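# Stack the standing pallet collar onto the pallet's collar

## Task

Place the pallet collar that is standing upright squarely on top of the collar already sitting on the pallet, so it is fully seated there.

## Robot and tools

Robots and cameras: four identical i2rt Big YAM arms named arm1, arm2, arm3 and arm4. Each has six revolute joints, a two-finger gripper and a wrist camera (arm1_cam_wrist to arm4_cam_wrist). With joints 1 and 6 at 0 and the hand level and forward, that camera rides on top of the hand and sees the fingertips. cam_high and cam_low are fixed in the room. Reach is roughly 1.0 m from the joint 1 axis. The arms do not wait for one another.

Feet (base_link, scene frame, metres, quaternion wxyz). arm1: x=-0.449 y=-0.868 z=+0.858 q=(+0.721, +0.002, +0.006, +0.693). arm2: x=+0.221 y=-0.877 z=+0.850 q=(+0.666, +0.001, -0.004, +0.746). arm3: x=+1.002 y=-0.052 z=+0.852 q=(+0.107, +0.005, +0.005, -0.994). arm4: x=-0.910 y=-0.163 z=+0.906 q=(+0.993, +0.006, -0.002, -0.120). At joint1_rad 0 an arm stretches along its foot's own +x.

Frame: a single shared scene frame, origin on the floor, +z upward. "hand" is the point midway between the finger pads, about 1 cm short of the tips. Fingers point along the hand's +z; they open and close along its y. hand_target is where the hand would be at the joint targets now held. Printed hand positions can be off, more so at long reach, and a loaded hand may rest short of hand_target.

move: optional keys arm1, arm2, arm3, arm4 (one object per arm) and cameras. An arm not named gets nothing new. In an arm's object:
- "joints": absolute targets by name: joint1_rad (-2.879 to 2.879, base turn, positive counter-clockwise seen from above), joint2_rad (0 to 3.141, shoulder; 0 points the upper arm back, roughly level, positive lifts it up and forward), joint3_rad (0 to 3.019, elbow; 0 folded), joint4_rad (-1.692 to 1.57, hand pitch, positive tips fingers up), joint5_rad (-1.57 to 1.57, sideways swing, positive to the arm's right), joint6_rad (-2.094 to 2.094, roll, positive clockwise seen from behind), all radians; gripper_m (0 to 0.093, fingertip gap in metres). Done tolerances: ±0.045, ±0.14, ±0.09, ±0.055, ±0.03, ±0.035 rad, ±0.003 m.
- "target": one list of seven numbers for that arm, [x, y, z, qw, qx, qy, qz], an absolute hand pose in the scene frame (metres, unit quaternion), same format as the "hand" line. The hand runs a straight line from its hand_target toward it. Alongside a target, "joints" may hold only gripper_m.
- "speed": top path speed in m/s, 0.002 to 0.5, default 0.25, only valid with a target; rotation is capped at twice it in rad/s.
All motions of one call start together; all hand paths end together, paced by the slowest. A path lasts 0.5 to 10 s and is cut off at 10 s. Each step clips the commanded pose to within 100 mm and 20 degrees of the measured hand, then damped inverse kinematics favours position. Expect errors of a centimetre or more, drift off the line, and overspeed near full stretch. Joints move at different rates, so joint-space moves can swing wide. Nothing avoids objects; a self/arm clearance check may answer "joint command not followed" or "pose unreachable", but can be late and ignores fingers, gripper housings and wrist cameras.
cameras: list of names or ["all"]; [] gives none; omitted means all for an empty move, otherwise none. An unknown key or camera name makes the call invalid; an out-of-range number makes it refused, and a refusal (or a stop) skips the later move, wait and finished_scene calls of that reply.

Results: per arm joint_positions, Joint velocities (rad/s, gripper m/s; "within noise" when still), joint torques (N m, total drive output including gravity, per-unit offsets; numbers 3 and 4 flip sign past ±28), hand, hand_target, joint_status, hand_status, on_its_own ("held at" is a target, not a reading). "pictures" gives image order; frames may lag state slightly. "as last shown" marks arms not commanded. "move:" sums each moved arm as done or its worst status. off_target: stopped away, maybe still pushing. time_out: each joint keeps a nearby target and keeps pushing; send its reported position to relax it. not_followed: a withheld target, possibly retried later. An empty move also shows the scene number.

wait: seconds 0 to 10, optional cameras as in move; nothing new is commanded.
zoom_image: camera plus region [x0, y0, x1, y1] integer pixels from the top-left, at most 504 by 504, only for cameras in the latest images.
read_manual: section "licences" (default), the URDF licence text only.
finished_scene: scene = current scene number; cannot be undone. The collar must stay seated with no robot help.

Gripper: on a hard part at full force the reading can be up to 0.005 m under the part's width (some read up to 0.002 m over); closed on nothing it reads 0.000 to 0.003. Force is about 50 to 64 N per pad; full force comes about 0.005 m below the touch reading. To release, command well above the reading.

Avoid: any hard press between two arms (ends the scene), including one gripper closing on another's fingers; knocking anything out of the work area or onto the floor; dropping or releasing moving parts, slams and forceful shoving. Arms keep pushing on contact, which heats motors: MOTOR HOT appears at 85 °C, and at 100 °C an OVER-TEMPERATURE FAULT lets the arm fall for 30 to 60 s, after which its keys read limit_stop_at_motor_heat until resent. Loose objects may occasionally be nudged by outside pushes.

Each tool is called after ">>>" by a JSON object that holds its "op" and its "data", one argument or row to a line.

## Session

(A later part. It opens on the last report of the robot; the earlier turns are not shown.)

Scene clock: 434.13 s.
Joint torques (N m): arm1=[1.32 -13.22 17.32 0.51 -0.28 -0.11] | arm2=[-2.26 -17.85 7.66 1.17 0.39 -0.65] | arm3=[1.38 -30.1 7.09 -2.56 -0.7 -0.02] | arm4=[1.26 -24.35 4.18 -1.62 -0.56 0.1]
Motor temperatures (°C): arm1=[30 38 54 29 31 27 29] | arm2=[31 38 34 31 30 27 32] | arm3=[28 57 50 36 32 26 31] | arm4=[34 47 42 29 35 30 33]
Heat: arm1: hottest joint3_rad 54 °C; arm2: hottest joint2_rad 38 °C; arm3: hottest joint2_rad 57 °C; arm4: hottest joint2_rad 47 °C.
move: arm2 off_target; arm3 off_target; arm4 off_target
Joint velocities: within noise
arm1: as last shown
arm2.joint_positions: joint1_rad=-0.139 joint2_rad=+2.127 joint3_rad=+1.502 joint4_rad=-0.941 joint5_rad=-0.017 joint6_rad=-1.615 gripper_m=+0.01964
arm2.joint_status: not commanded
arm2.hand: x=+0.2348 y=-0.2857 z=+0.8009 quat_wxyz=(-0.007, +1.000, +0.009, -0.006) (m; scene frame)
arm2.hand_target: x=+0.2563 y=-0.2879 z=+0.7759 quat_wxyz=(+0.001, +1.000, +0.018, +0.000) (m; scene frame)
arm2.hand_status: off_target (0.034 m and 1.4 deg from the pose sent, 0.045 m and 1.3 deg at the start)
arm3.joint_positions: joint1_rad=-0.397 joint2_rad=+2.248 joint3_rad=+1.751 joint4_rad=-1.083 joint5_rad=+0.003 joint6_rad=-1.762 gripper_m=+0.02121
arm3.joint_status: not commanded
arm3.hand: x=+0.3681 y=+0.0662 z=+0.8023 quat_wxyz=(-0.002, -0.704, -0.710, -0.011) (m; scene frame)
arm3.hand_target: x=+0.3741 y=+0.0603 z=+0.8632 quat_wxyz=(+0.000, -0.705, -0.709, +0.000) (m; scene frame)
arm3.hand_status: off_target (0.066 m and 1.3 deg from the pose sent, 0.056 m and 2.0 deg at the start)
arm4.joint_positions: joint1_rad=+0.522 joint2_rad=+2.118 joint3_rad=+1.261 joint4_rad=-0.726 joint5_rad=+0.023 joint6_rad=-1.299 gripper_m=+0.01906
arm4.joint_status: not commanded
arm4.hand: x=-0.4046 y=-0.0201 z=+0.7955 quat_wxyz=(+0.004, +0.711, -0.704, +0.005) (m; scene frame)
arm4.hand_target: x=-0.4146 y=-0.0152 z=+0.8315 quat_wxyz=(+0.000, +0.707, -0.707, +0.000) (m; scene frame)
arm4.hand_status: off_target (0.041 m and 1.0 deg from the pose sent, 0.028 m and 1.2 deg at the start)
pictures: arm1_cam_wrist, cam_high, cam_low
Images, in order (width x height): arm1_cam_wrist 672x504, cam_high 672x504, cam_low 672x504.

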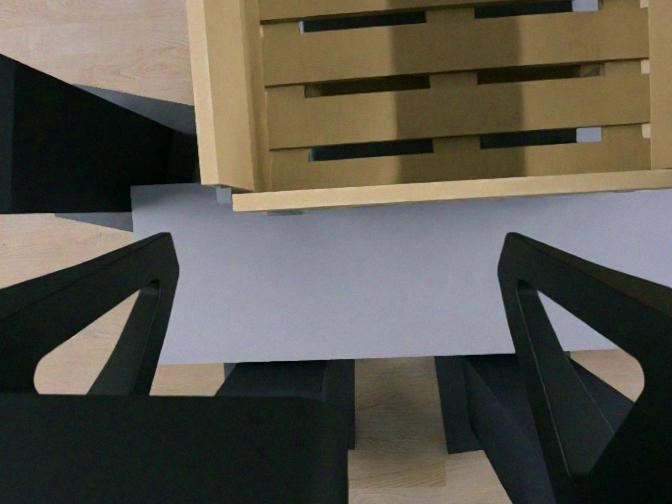

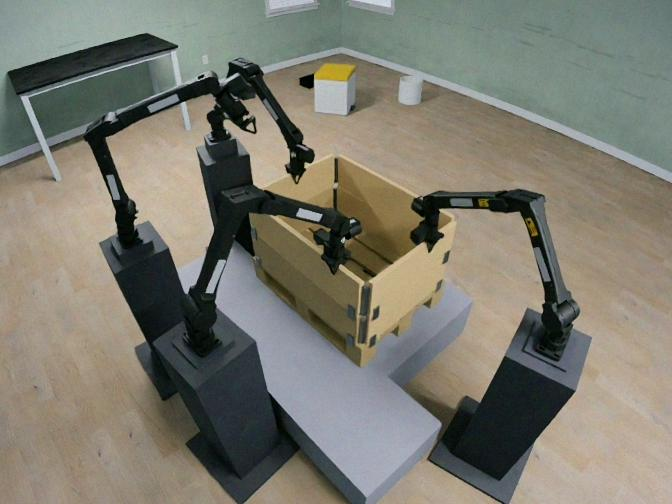

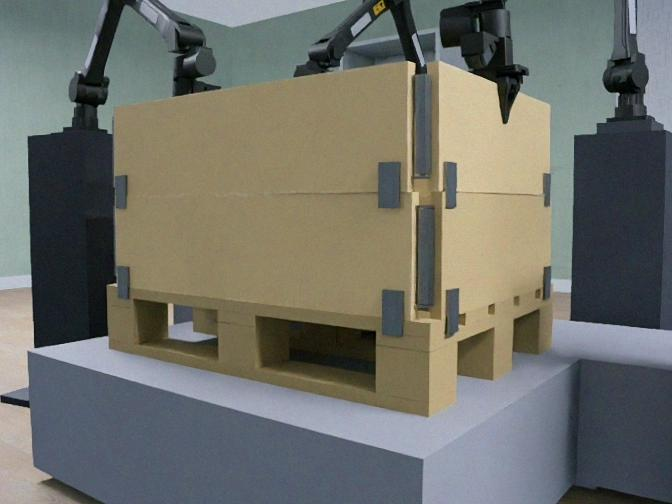

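>>> {"op": "move", "data": {
  "arm2": {"target":[0.25,-0.286,0.74,0,-0.9998,-0.0175,0],"speed":0.04},
  "arm4": {"target":[-0.412,-0.018,0.80,0,-0.707,0.707,0],"speed":0.04},
  "arm3": {"target":[0.372,0.064,0.815,0,-0.707,-0.707,0],"speed":0.04},
  "cameras": ["arm1_cam_wrist","cam_high","cam_low"]
}}

>>> {"op": "zoom_image", "data": {
  "camera": "cam_high",
  "region": [220, 120, 480, 380]
}}

>>> {"op": "zoom_image", "data": {
  "camera": "cam_low",
  "region": [90, 0, 580, 360]
}}

Scene clock: 440.40 s.
Joint torques (N m): arm1=[1.26 -13.22 17.32 0.51 -0.28 -0.11] | arm2=[-1.49 -13.92 6.71 2.93 0.35 -0.52] | arm3=[1.03 -24.29 6.57 -0.54 -0.48 0] | arm4=[0.73 -19.72 4.85 -0.1 -0.46 0.03]
Motor temperatures (°C): arm1=[30 38 54 29 31 27 29] | arm2=[31 39 34 31 30 27 32] | arm3=[28 57 50 35 32 26 31] | arm4=[34 46 42 29 35 30 33]
Heat: arm1: hottest joint3_rad 54 °C; arm2: hottest joint2_rad 39 °C; arm3: hottest joint2_rad 57 °C; arm4: hottest joint2_rad 46 °C.
move: arm2 off_target; arm3 off_target; arm4 off_target
Joint velocities: within noise
arm1.joint_positions: joint1_rad=-0.390 joint2_rad=+1.530 joint3_rad=+1.788 joint4_rad=-1.318 joint5_rad=-0.206 joint6_rad=-0.336 gripper_m=+0.09396
arm1.joint_status: not commanded
arm1.hand: x=-0.2434 y=-0.3405 z=+1.2498 quat_wxyz=(-0.186, +0.667, -0.695, -0.192) (m; scene frame)
arm1.hand_target: x=-0.2493 y=-0.3330 z=+1.2801 quat_wxyz=(-0.209, +0.674, -0.679, -0.203) (m; scene frame)
arm1.hand_status: not commanded
arm2.joint_positions: joint1_rad=-0.137 joint2_rad=+2.127 joint3_rad=+1.493 joint4_rad=-0.921 joint5_rad=-0.017 joint6_rad=-1.614 gripper_m=+0.01964
arm2.joint_status: not commanded
arm2.hand: x=+0.2337 y=-0.2853 z=+0.7979 quat_wxyz=(-0.012, +1.000, +0.009, -0.006) (m; scene frame)
arm2.hand_target: x=+0.2490 y=-0.2918 z=+0.7440 quat_wxyz=(+0.001, +1.000, +0.016, -0.001) (m; scene frame)
arm2.hand_status: off_target (0.060 m and 1.8 deg from the pose sent, 0.063 m and 1.4 deg at the start)
arm3.joint_positions: joint1_rad=-0.397 joint2_rad=+2.248 joint3_rad=+1.734 joint4_rad=-1.054 joint5_rad=-0.002 joint6_rad=-1.760 gripper_m=+0.02104
arm3.joint_status: not commanded
arm3.hand: x=+0.3683 y=+0.0654 z=+0.7966 quat_wxyz=(+0.001, -0.705, -0.710, -0.005) (m; scene frame)
arm3.hand_target: x=+0.3726 y=+0.0640 z=+0.8145 quat_wxyz=(-0.001, -0.708, -0.707, -0.001) (m; scene frame)
arm3.hand_status: off_target (0.019 m and 0.7 deg from the pose sent, 0.013 m and 1.3 deg at the start)
arm4.joint_positions: joint1_rad=+0.521 joint2_rad=+2.120 joint3_rad=+1.253 joint4_rad=-0.706 joint5_rad=+0.022 joint6_rad=-1.300 gripper_m=+0.01903
arm4.joint_status: not commanded
arm4.hand: x=-0.4048 y=-0.0201 z=+0.7920 quat_wxyz=(+0.000, +0.711, -0.703, +0.007) (m; scene frame)
arm4.hand_target: x=-0.4123 y=-0.0183 z=+0.7998 quat_wxyz=(+0.001, +0.708, -0.707, +0.000) (m; scene frame)
arm4.hand_status: off_target (0.011 m and 1.0 deg from the pose sent, 0.009 m and 1.0 deg at the start)
pictures: arm1_cam_wrist, cam_high, cam_low
Images, in order (width x height): arm1_cam_wrist 672x504, cam_high 672x504, cam_low 672x504.

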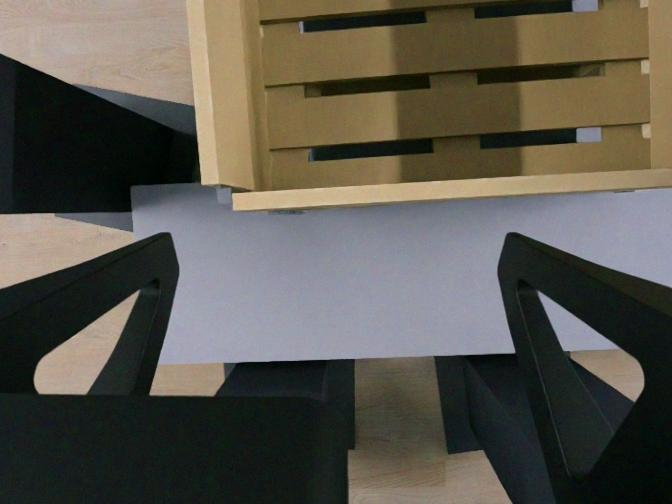

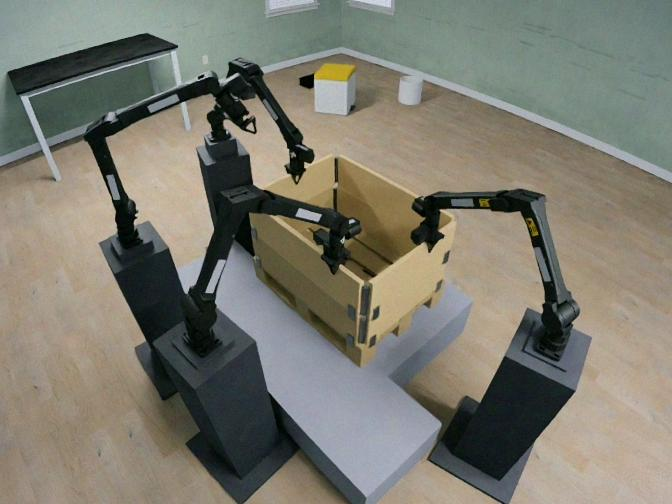

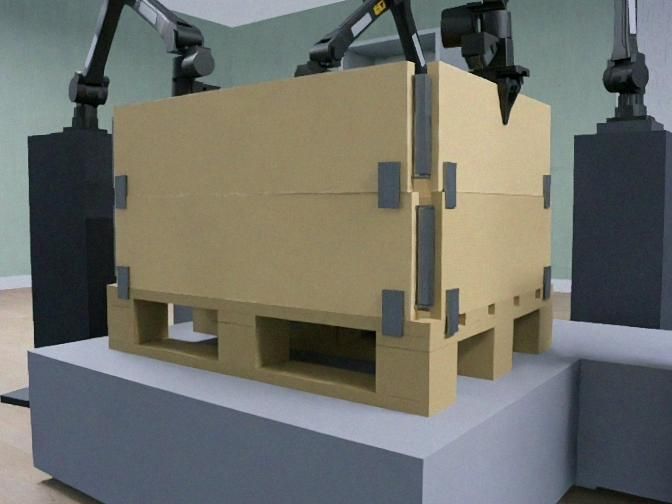

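Scaled by 1.938 from the camera's 672x504 image, which has a finer 960x720 frame.

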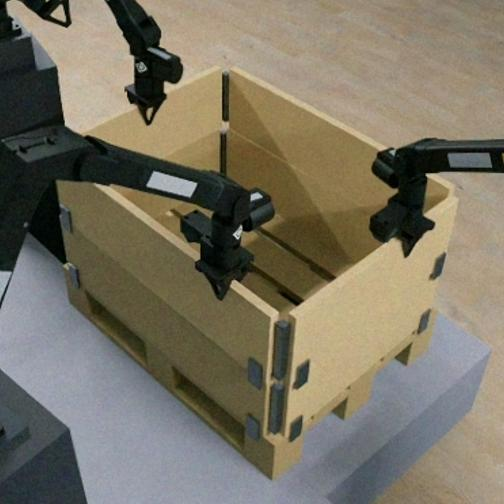

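Scaled by 1.029 from the camera's 672x504 image, which has a finer 960x720 frame.

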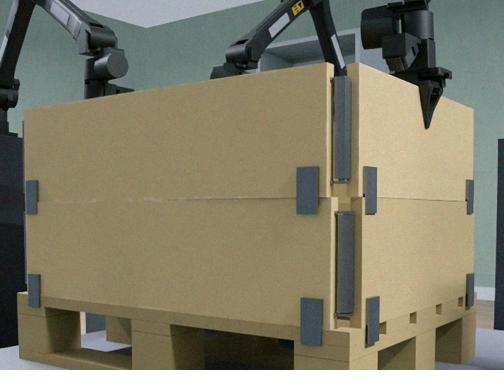

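>>> {"op": "move", "data": {
  "arm2": {"target":[0.236,-0.286,0.785,0,-0.9998,-0.0175,0],"speed":0.05},
  "arm4": {"target":[-0.407,-0.019,0.79,0,-0.707,0.707,0],"speed":0.05},
  "arm3": {"target":[0.37,0.065,0.79,0,-0.707,-0.707,0],"speed":0.05}
}}

>>> {"op": "move", "data": {
  "arm2": {"joints":{"gripper_m":0.05}},
  "arm3": {"joints":{"gripper_m":0.05}},
  "arm4": {"joints":{"gripper_m":0.05}},
  "cameras": ["all"]
}}

>>> {"op": "zoom_image", "data": {
  "camera": "cam_high",
  "region": [220, 120, 480, 380]
}}

Scene clock: 446.63 s.
Joint torques (N m): arm1=[1.32 -13.22 17.31 0.51 -0.29 -0.11] | arm2=[-0.03 -18.55 9.03 -0.17 0.09 -0.35] | arm3=[1.03 -20.95 6.79 0.38 -0.44 -0.02] | arm4=[0.32 -18.2 6.15 0.25 -0.46 0]
Motor temperatures (°C): arm1=[30 38 55 29 31 27 29] | arm2=[31 38 34 31 30 27 32] | arm3=[28 56 49 35 31 26 31] | arm4=[34 45 41 29 34 30 33]
Heat: arm1: hottest joint3_rad 55 °C; arm2: hottest joint2_rad 38 °C; arm3: hottest joint2_rad 56 °C; arm4: hottest joint2_rad 45 °C.
move: arm2 off_target; arm3 done; arm4 done
Joint velocities: within noise
arm1: as last shown
arm2.joint_positions: joint1_rad=-0.134 joint2_rad=+2.122 joint3_rad=+1.489 joint4_rad=-0.919 joint5_rad=-0.009 joint6_rad=-1.612 gripper_m=+0.01963
arm2.joint_status: not commanded
arm2.hand: x=+0.2329 y=-0.2856 z=+0.7997 quat_wxyz=(-0.013, +1.000, +0.010, -0.002) (m; scene frame)
arm2.hand_target: x=+0.2360 y=-0.2859 z=+0.7853 quat_wxyz=(-0.001, +1.000, +0.018, +0.000) (m; scene frame)
arm2.hand_status: off_target (0.015 m and 1.7 deg from the pose sent, 0.013 m and 1.8 deg at the start)
arm3.joint_positions: joint1_rad=-0.397 joint2_rad=+2.248 joint3_rad=+1.729 joint4_rad=-1.043 joint5_rad=-0.005 joint6_rad=-1.762 gripper_m=+0.02098
arm3.joint_status: not commanded
arm3.hand: x=+0.3679 y=+0.0650 z=+0.7948 quat_wxyz=(+0.003, -0.704, -0.710, -0.002) (m; scene frame)
arm3.hand_target: x=+0.3717 y=+0.0644 z=+0.7901 quat_wxyz=(-0.003, -0.707, -0.708, -0.001) (m; scene frame)
arm3.hand_status: done (0.005 m and 0.6 deg from the pose sent, 0.007 m and 0.7 deg at the start)
arm4.joint_positions: joint1_rad=+0.521 joint2_rad=+2.125 joint3_rad=+1.253 joint4_rad=-0.702 joint5_rad=+0.020 joint6_rad=-1.300 gripper_m=+0.01902
arm4.joint_status: not commanded
arm4.hand: x=-0.4047 y=-0.0202 z=+0.7899 quat_wxyz=(-0.001, +0.711, -0.703, +0.006) (m; scene frame)
arm4.hand_target: x=-0.4068 y=-0.0190 z=+0.7900 quat_wxyz=(+0.000, +0.707, -0.707, +0.000) (m; scene frame)
arm4.hand_status: done (0.003 m and 0.9 deg from the pose sent, 0.003 m and 1.0 deg at the start)

Scene clock: 447.37 s.
Joint torques (N m): arm1=[1.32 -13.22 17.31 0.51 -0.28 -0.11] | arm2=[-0.03 -20.48 8.85 -0.2 -0.01 -0.31] | arm3=[1.03 -20.84 7.54 0.35 -0.17 -0.03] | arm4=[0.56 -18.08 6.26 0.21 -0.14 -0.01]
Motor temperatures (°C): arm1=[30 38 55 29 31 27 29] | arm2=[31 38 34 31 30 27 32] | arm3=[28 55 49 35 31 26 31] | arm4=[34 45 41 29 34 30 33]
Heat: arm1: hottest joint3_rad 55 °C; arm2: hottest joint2_rad 38 °C; arm3: hottest joint2_rad 55 °C; arm4: hottest joint2_rad 45 °C.
move: arm2 done; arm3 done; arm4 done
Joint velocities: within noise
arm1: as last shown
arm2.joint_positions: joint1_rad=-0.134 joint2_rad=+2.143 joint3_rad=+1.489 joint4_rad=-0.919 joint5_rad=+0.003 joint6_rad=-1.617 gripper_m=+0.04991
arm2.joint_status: all done
arm2.hand: x=+0.2350 y=-0.2896 z=+0.7875 quat_wxyz=(-0.002, +1.000, +0.013, +0.004) (m; scene frame)
arm2.hand_target: x=+0.2377 y=-0.2860 z=+0.7852 quat_wxyz=(-0.001, +1.000, +0.018, +0.005) (m; scene frame)
arm2.hand_status: not commanded
arm3.joint_positions: joint1_rad=-0.397 joint2_rad=+2.248 joint3_rad=+1.718 joint4_rad=-1.048 joint5_rad=-0.011 joint6_rad=-1.762 gripper_m=+0.04994
arm3.joint_status: all done
arm3.hand: x=+0.3732 y=+0.0630 z=+0.7914 quat_wxyz=(-0.005, -0.704, -0.710, -0.004) (m; scene frame)
arm3.hand_target: x=+0.3728 y=+0.0644 z=+0.7901 quat_wxyz=(-0.005, -0.707, -0.708, -0.003) (m; scene frame)
arm3.hand_status: not commanded
arm4.joint_positions: joint1_rad=+0.521 joint2_rad=+2.125 joint3_rad=+1.252 joint4_rad=-0.714 joint5_rad=+0.011 joint6_rad=-1.299 gripper_m=+0.04993
arm4.joint_status: all done
arm4.hand: x=-0.4088 y=-0.0197 z=+0.7895 quat_wxyz=(+0.003, +0.710, -0.704, -0.001) (m; scene frame)
arm4.hand_target: x=-0.4098 y=-0.0197 z=+0.7901 quat_wxyz=(+0.005, +0.707, -0.708, -0.003) (m; scene frame)
arm4.hand_status: not commanded
pictures: arm1_cam_wrist, arm2_cam_wrist, arm3_cam_wrist, arm4_cam_wrist, cam_high, cam_low
Images, in order (width x height): arm1_cam_wrist 672x504, arm2_cam_wrist 672x504, arm3_cam_wrist 672x504, arm4_cam_wrist 672x504, cam_high 672x504, cam_low 672x504.

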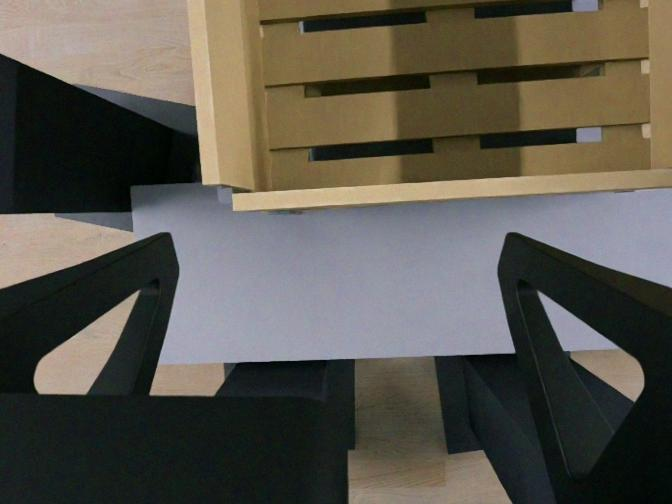

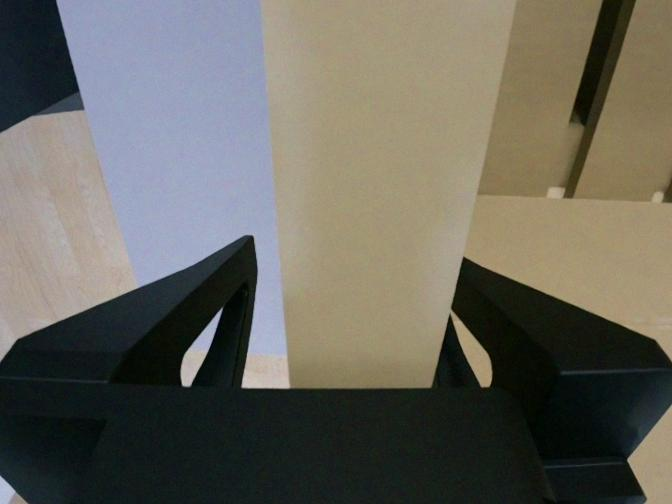

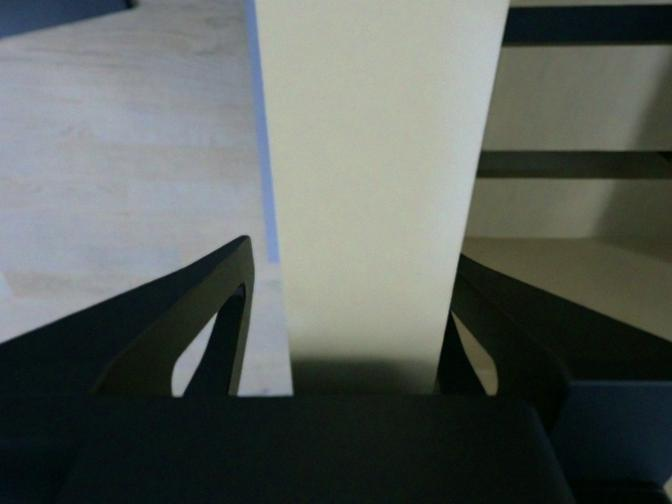

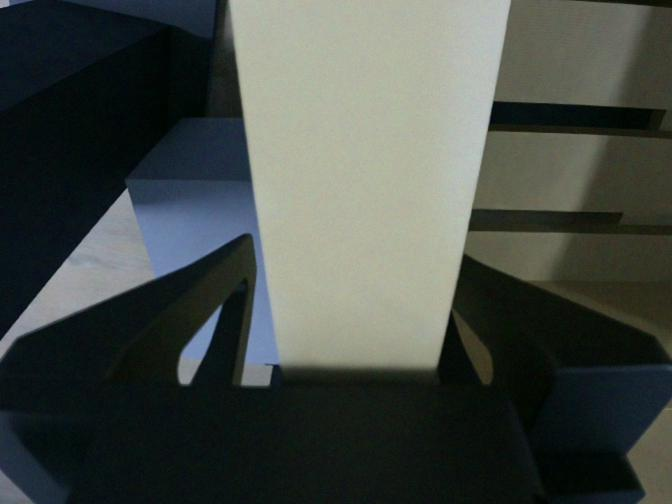

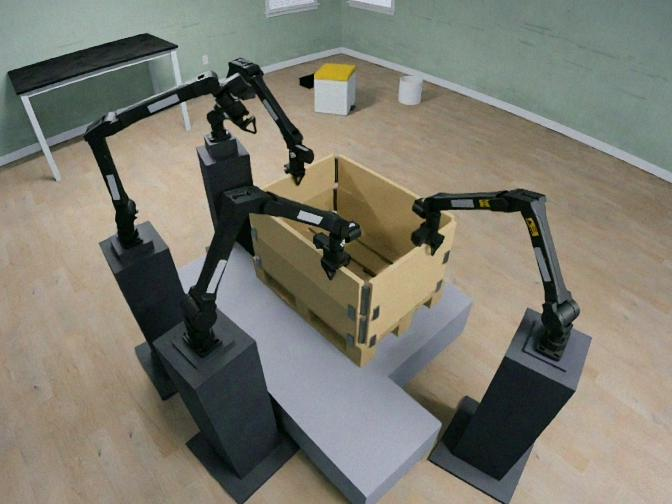

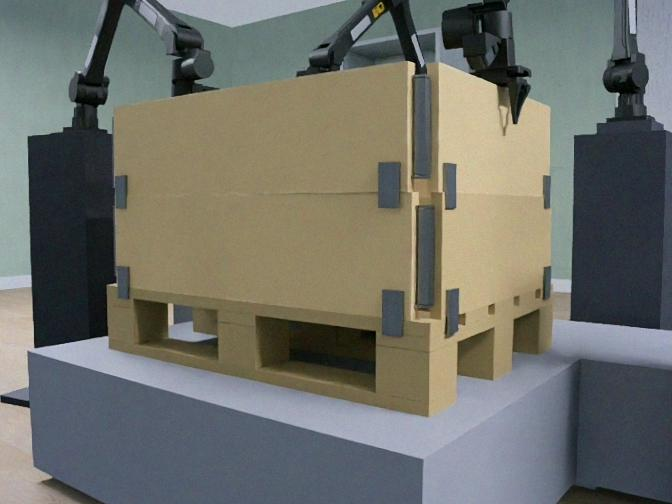

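Scaled by 1.938 from the camera's 672x504 image, which has a finer 960x720 frame.

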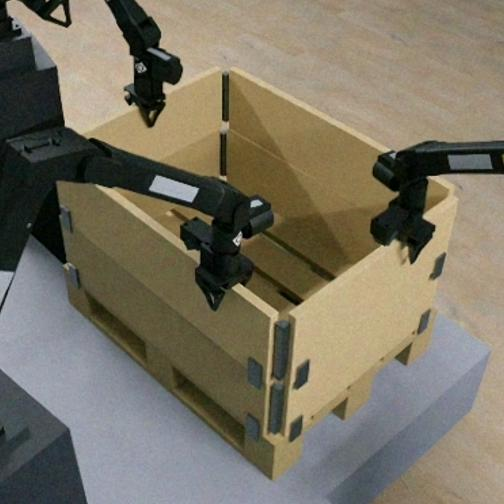

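>>> {"op": "move", "data": {
  "arm2": {"joints":{"gripper_m":0.08}},
  "arm3": {"joints":{"gripper_m":0.08}},
  "arm4": {"joints":{"gripper_m":0.08}}
}}

>>> {"op": "move", "data": {
  "arm2": {"target":[0.238,-0.283,0.95,0,-0.9998,-0.0175,0],"speed":0.12},
  "arm3": {"target":[0.375,0.065,0.95,0,-0.707,-0.707,0],"speed":0.12},
  "arm4": {"target":[-0.408,-0.02,0.95,0,-0.707,0.707,0],"speed":0.12},
  "cameras": ["all"]
}}

>>> {"op": "zoom_image", "data": {
  "camera": "cam_high",
  "region": [220, 120, 480, 380]
}}

>>> {"op": "zoom_image", "data": {
  "camera": "cam_low",
  "region": [90, 0, 580, 360]
}}

Scene clock: 453.47 s.
Joint torques (N m): arm1=[1.32 -13.22 17.31 0.51 -0.28 -0.11] | arm2=[0.03 -20.42 8.84 -0.21 -0.01 -0.3] | arm3=[1.03 -20.78 7.51 0.36 -0.17 -0.02] | arm4=[0.26 -18.08 6.23 0.23 -0.13 -0.01]
Motor temperatures (°C): arm1=[30 38 55 29 31 27 29] | arm2=[31 38 34 31 29 26 31] | arm3=[28 54 49 35 31 26 31] | arm4=[34 45 41 29 34 30 32]
Heat: arm1: hottest joint3_rad 55 °C; arm2: hottest joint2_rad 38 °C; arm3: hottest joint2_rad 54 °C; arm4: hottest joint2_rad 45 °C.
move: arm2 done; arm3 done; arm4 done
Joint velocities: within noise
arm1: as last shown
arm2.joint_positions: joint1_rad=-0.134 joint2_rad=+2.143 joint3_rad=+1.489 joint4_rad=-0.919 joint5_rad=+0.003 joint6_rad=-1.618 gripper_m=+0.07983
arm2.joint_status: all done
arm2.hand: x=+0.2350 y=-0.2896 z=+0.7875 quat_wxyz=(-0.002, +1.000, +0.013, +0.004) (m; scene frame)
arm2.hand_target: x=+0.2377 y=-0.2860 z=+0.7852 quat_wxyz=(-0.001, +1.000, +0.018, +0.005) (m; scene frame)
arm2.hand_status: not commanded
arm3.joint_positions: joint1_rad=-0.397 joint2_rad=+2.248 joint3_rad=+1.718 joint4_rad=-1.048 joint5_rad=-0.011 joint6_rad=-1.762 gripper_m=+0.07986
arm3.joint_status: all done
arm3.hand: x=+0.3732 y=+0.0630 z=+0.7914 quat_wxyz=(-0.005, -0.704, -0.710, -0.004) (m; scene frame)
arm3.hand_target: x=+0.3728 y=+0.0644 z=+0.7901 quat_wxyz=(-0.005, -0.707, -0.708, -0.003) (m; scene frame)
arm3.hand_status: not commanded
arm4.joint_positions: joint1_rad=+0.521 joint2_rad=+2.125 joint3_rad=+1.252 joint4_rad=-0.714 joint5_rad=+0.011 joint6_rad=-1.299 gripper_m=+0.07985
arm4.joint_status: all done
arm4.hand: x=-0.4088 y=-0.0197 z=+0.7895 quat_wxyz=(+0.003, +0.710, -0.704, -0.001) (m; scene frame)
arm4.hand_target: x=-0.4098 y=-0.0197 z=+0.7901 quat_wxyz=(+0.005, +0.707, -0.708, -0.003) (m; scene frame)
arm4.hand_status: not commanded

Scene clock: 455.63 s.
Joint torques (N m): arm1=[1.32 -13.22 17.31 0.53 -0.28 -0.11] | arm2=[-0.32 -21.89 12.51 -0.49 -0.31 -0.32] | arm3=[0.67 -20.84 11.95 -0.09 -0.14 -0.05] | arm4=[0.44 -17.9 12.03 -0.02 -0.1 -0.02]
Motor temperatures (°C): arm1=[30 38 55 29 31 27 29] | arm2=[31 38 34 31 29 26 31] | arm3=[28 54 49 35 31 26 31] | arm4=[34 44 41 29 34 30 32]
Heat: arm1: hottest joint3_rad 55 °C; arm2: hottest joint2_rad 38 °C; arm3: hottest joint2_rad 54 °C; arm4: hottest joint2_rad 44 °C.
move: arm2 off_target; arm3 off_target; arm4 off_target
Joint velocities: within noise
arm1: as last shown
arm2.joint_positions: joint1_rad=-0.134 joint2_rad=+1.978 joint3_rad=+1.625 joint4_rad=-1.270 joint5_rad=+0.000 joint6_rad=-1.620 gripper_m=+0.07991
arm2.joint_status: not commanded
arm2.hand: x=+0.2338 y=-0.2977 z=+0.9275 quat_wxyz=(+0.023, +1.000, +0.014, +0.001) (m; scene frame)
arm2.hand_target: x=+0.2380 y=-0.2841 z=+0.9502 quat_wxyz=(+0.000, +1.000, +0.017, +0.000) (m; scene frame)
arm2.hand_status: off_target (0.027 m and 2.6 deg from the pose sent, 0.163 m and 0.7 deg at the start)
arm3.joint_positions: joint1_rad=-0.397 joint2_rad=+2.076 joint3_rad=+1.804 joint4_rad=-1.339 joint5_rad=-0.011 joint6_rad=-1.762 gripper_m=+0.07994
arm3.joint_status: not commanded
arm3.hand: x=+0.3890 y=+0.0584 z=+0.9285 quat_wxyz=(-0.019, -0.704, -0.710, -0.013) (m; scene frame)
arm3.hand_target: x=+0.3762 y=+0.0648 z=+0.9501 quat_wxyz=(+0.000, -0.707, -0.707, +0.000) (m; scene frame)
arm3.hand_status: off_target (0.026 m and 2.7 deg from the pose sent, 0.159 m and 0.9 deg at the start)
arm4.joint_positions: joint1_rad=+0.521 joint2_rad=+1.868 joint3_rad=+1.285 joint4_rad=-1.044 joint5_rad=+0.011 joint6_rad=-1.299 gripper_m=+0.07994
arm4.joint_status: not commanded
arm4.hand: x=-0.4264 y=-0.0262 z=+0.9279 quat_wxyz=(+0.021, +0.710, -0.704, -0.011) (m; scene frame)
arm4.hand_target: x=-0.4088 y=-0.0202 z=+0.9501 quat_wxyz=(+0.000, +0.707, -0.707, +0.000) (m; scene frame)
arm4.hand_status: off_target (0.029 m and 2.7 deg from the pose sent, 0.160 m and 0.6 deg at the start)
pictures: arm1_cam_wrist, arm2_cam_wrist, arm3_cam_wrist, arm4_cam_wrist, cam_high, cam_low
Images, in order (width x height): arm1_cam_wrist 672x504, arm2_cam_wrist 672x504, arm3_cam_wrist 672x504, arm4_cam_wrist 672x504, cam_high 672x504, cam_low 672x504.

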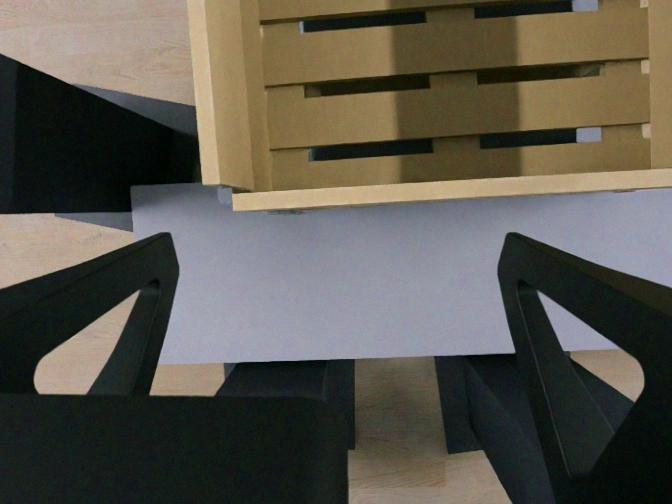

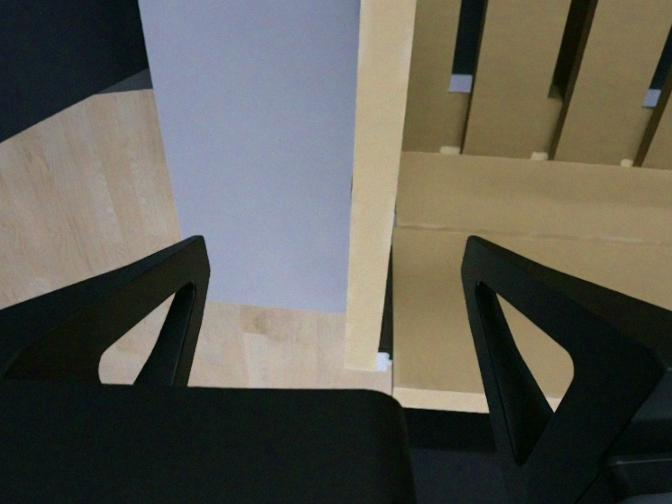

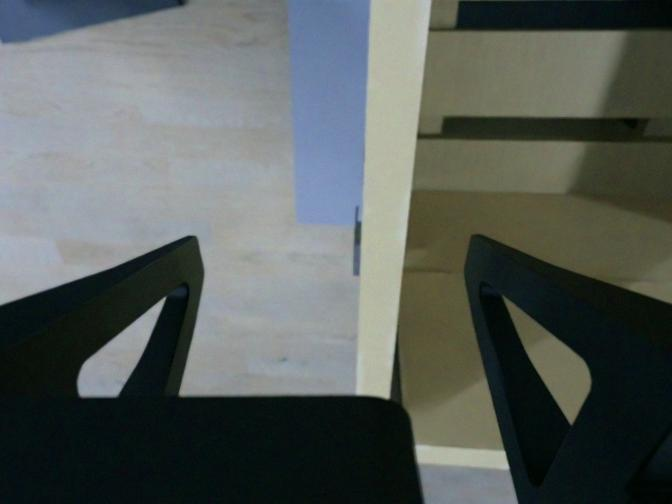

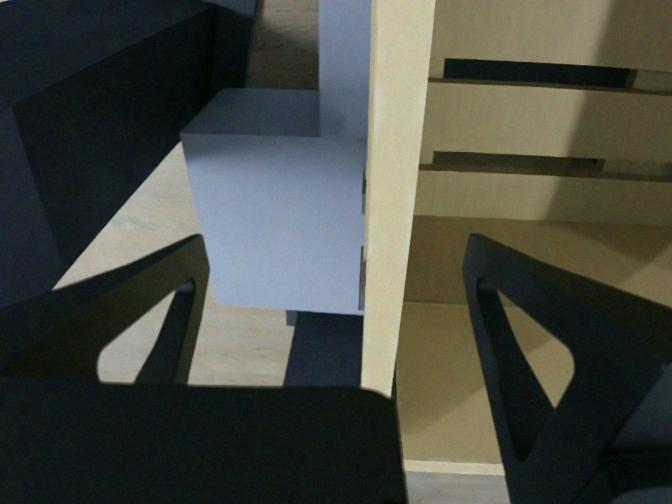

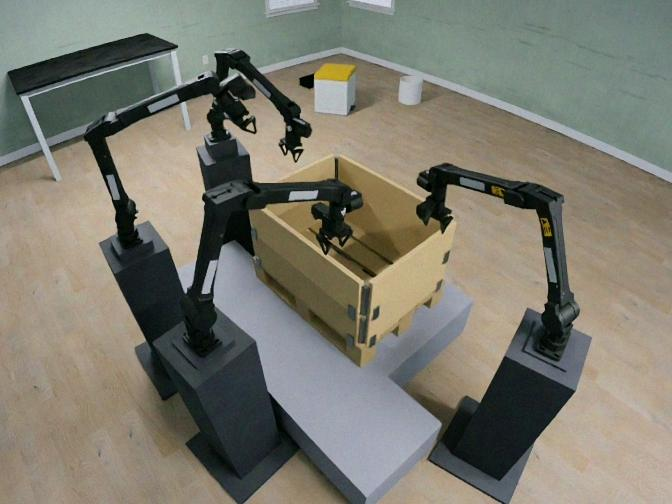

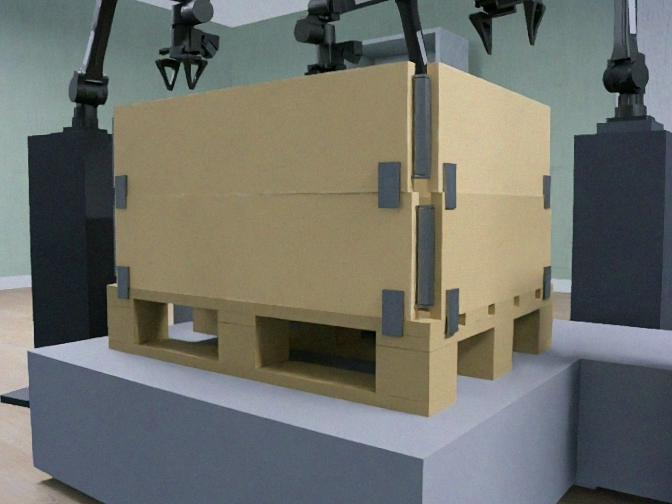

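Scaled by 1.938 from the camera's 672x504 image, which has a finer 960x720 frame.

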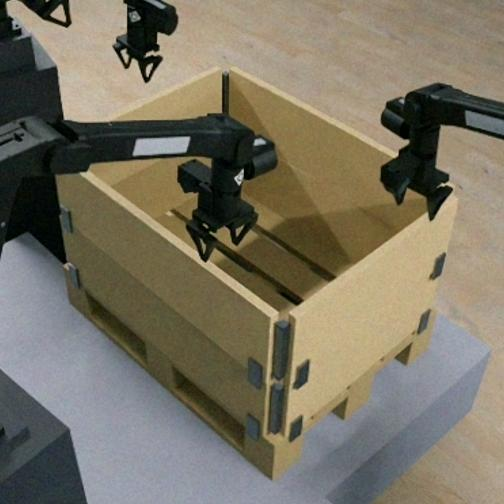

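Scaled by 1.029 from the camera's 672x504 image, which has a finer 960x720 frame.

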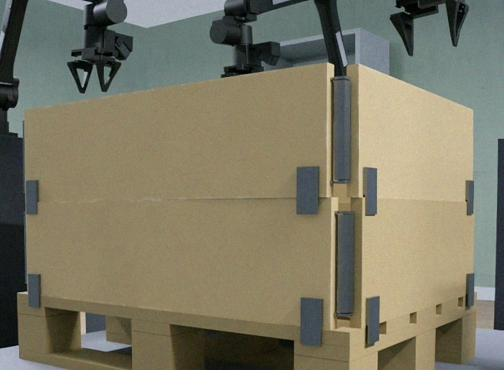

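>>> {"op": "finished_scene", "data": {
  "scene": 1
}}

The scene is finished: the task was done.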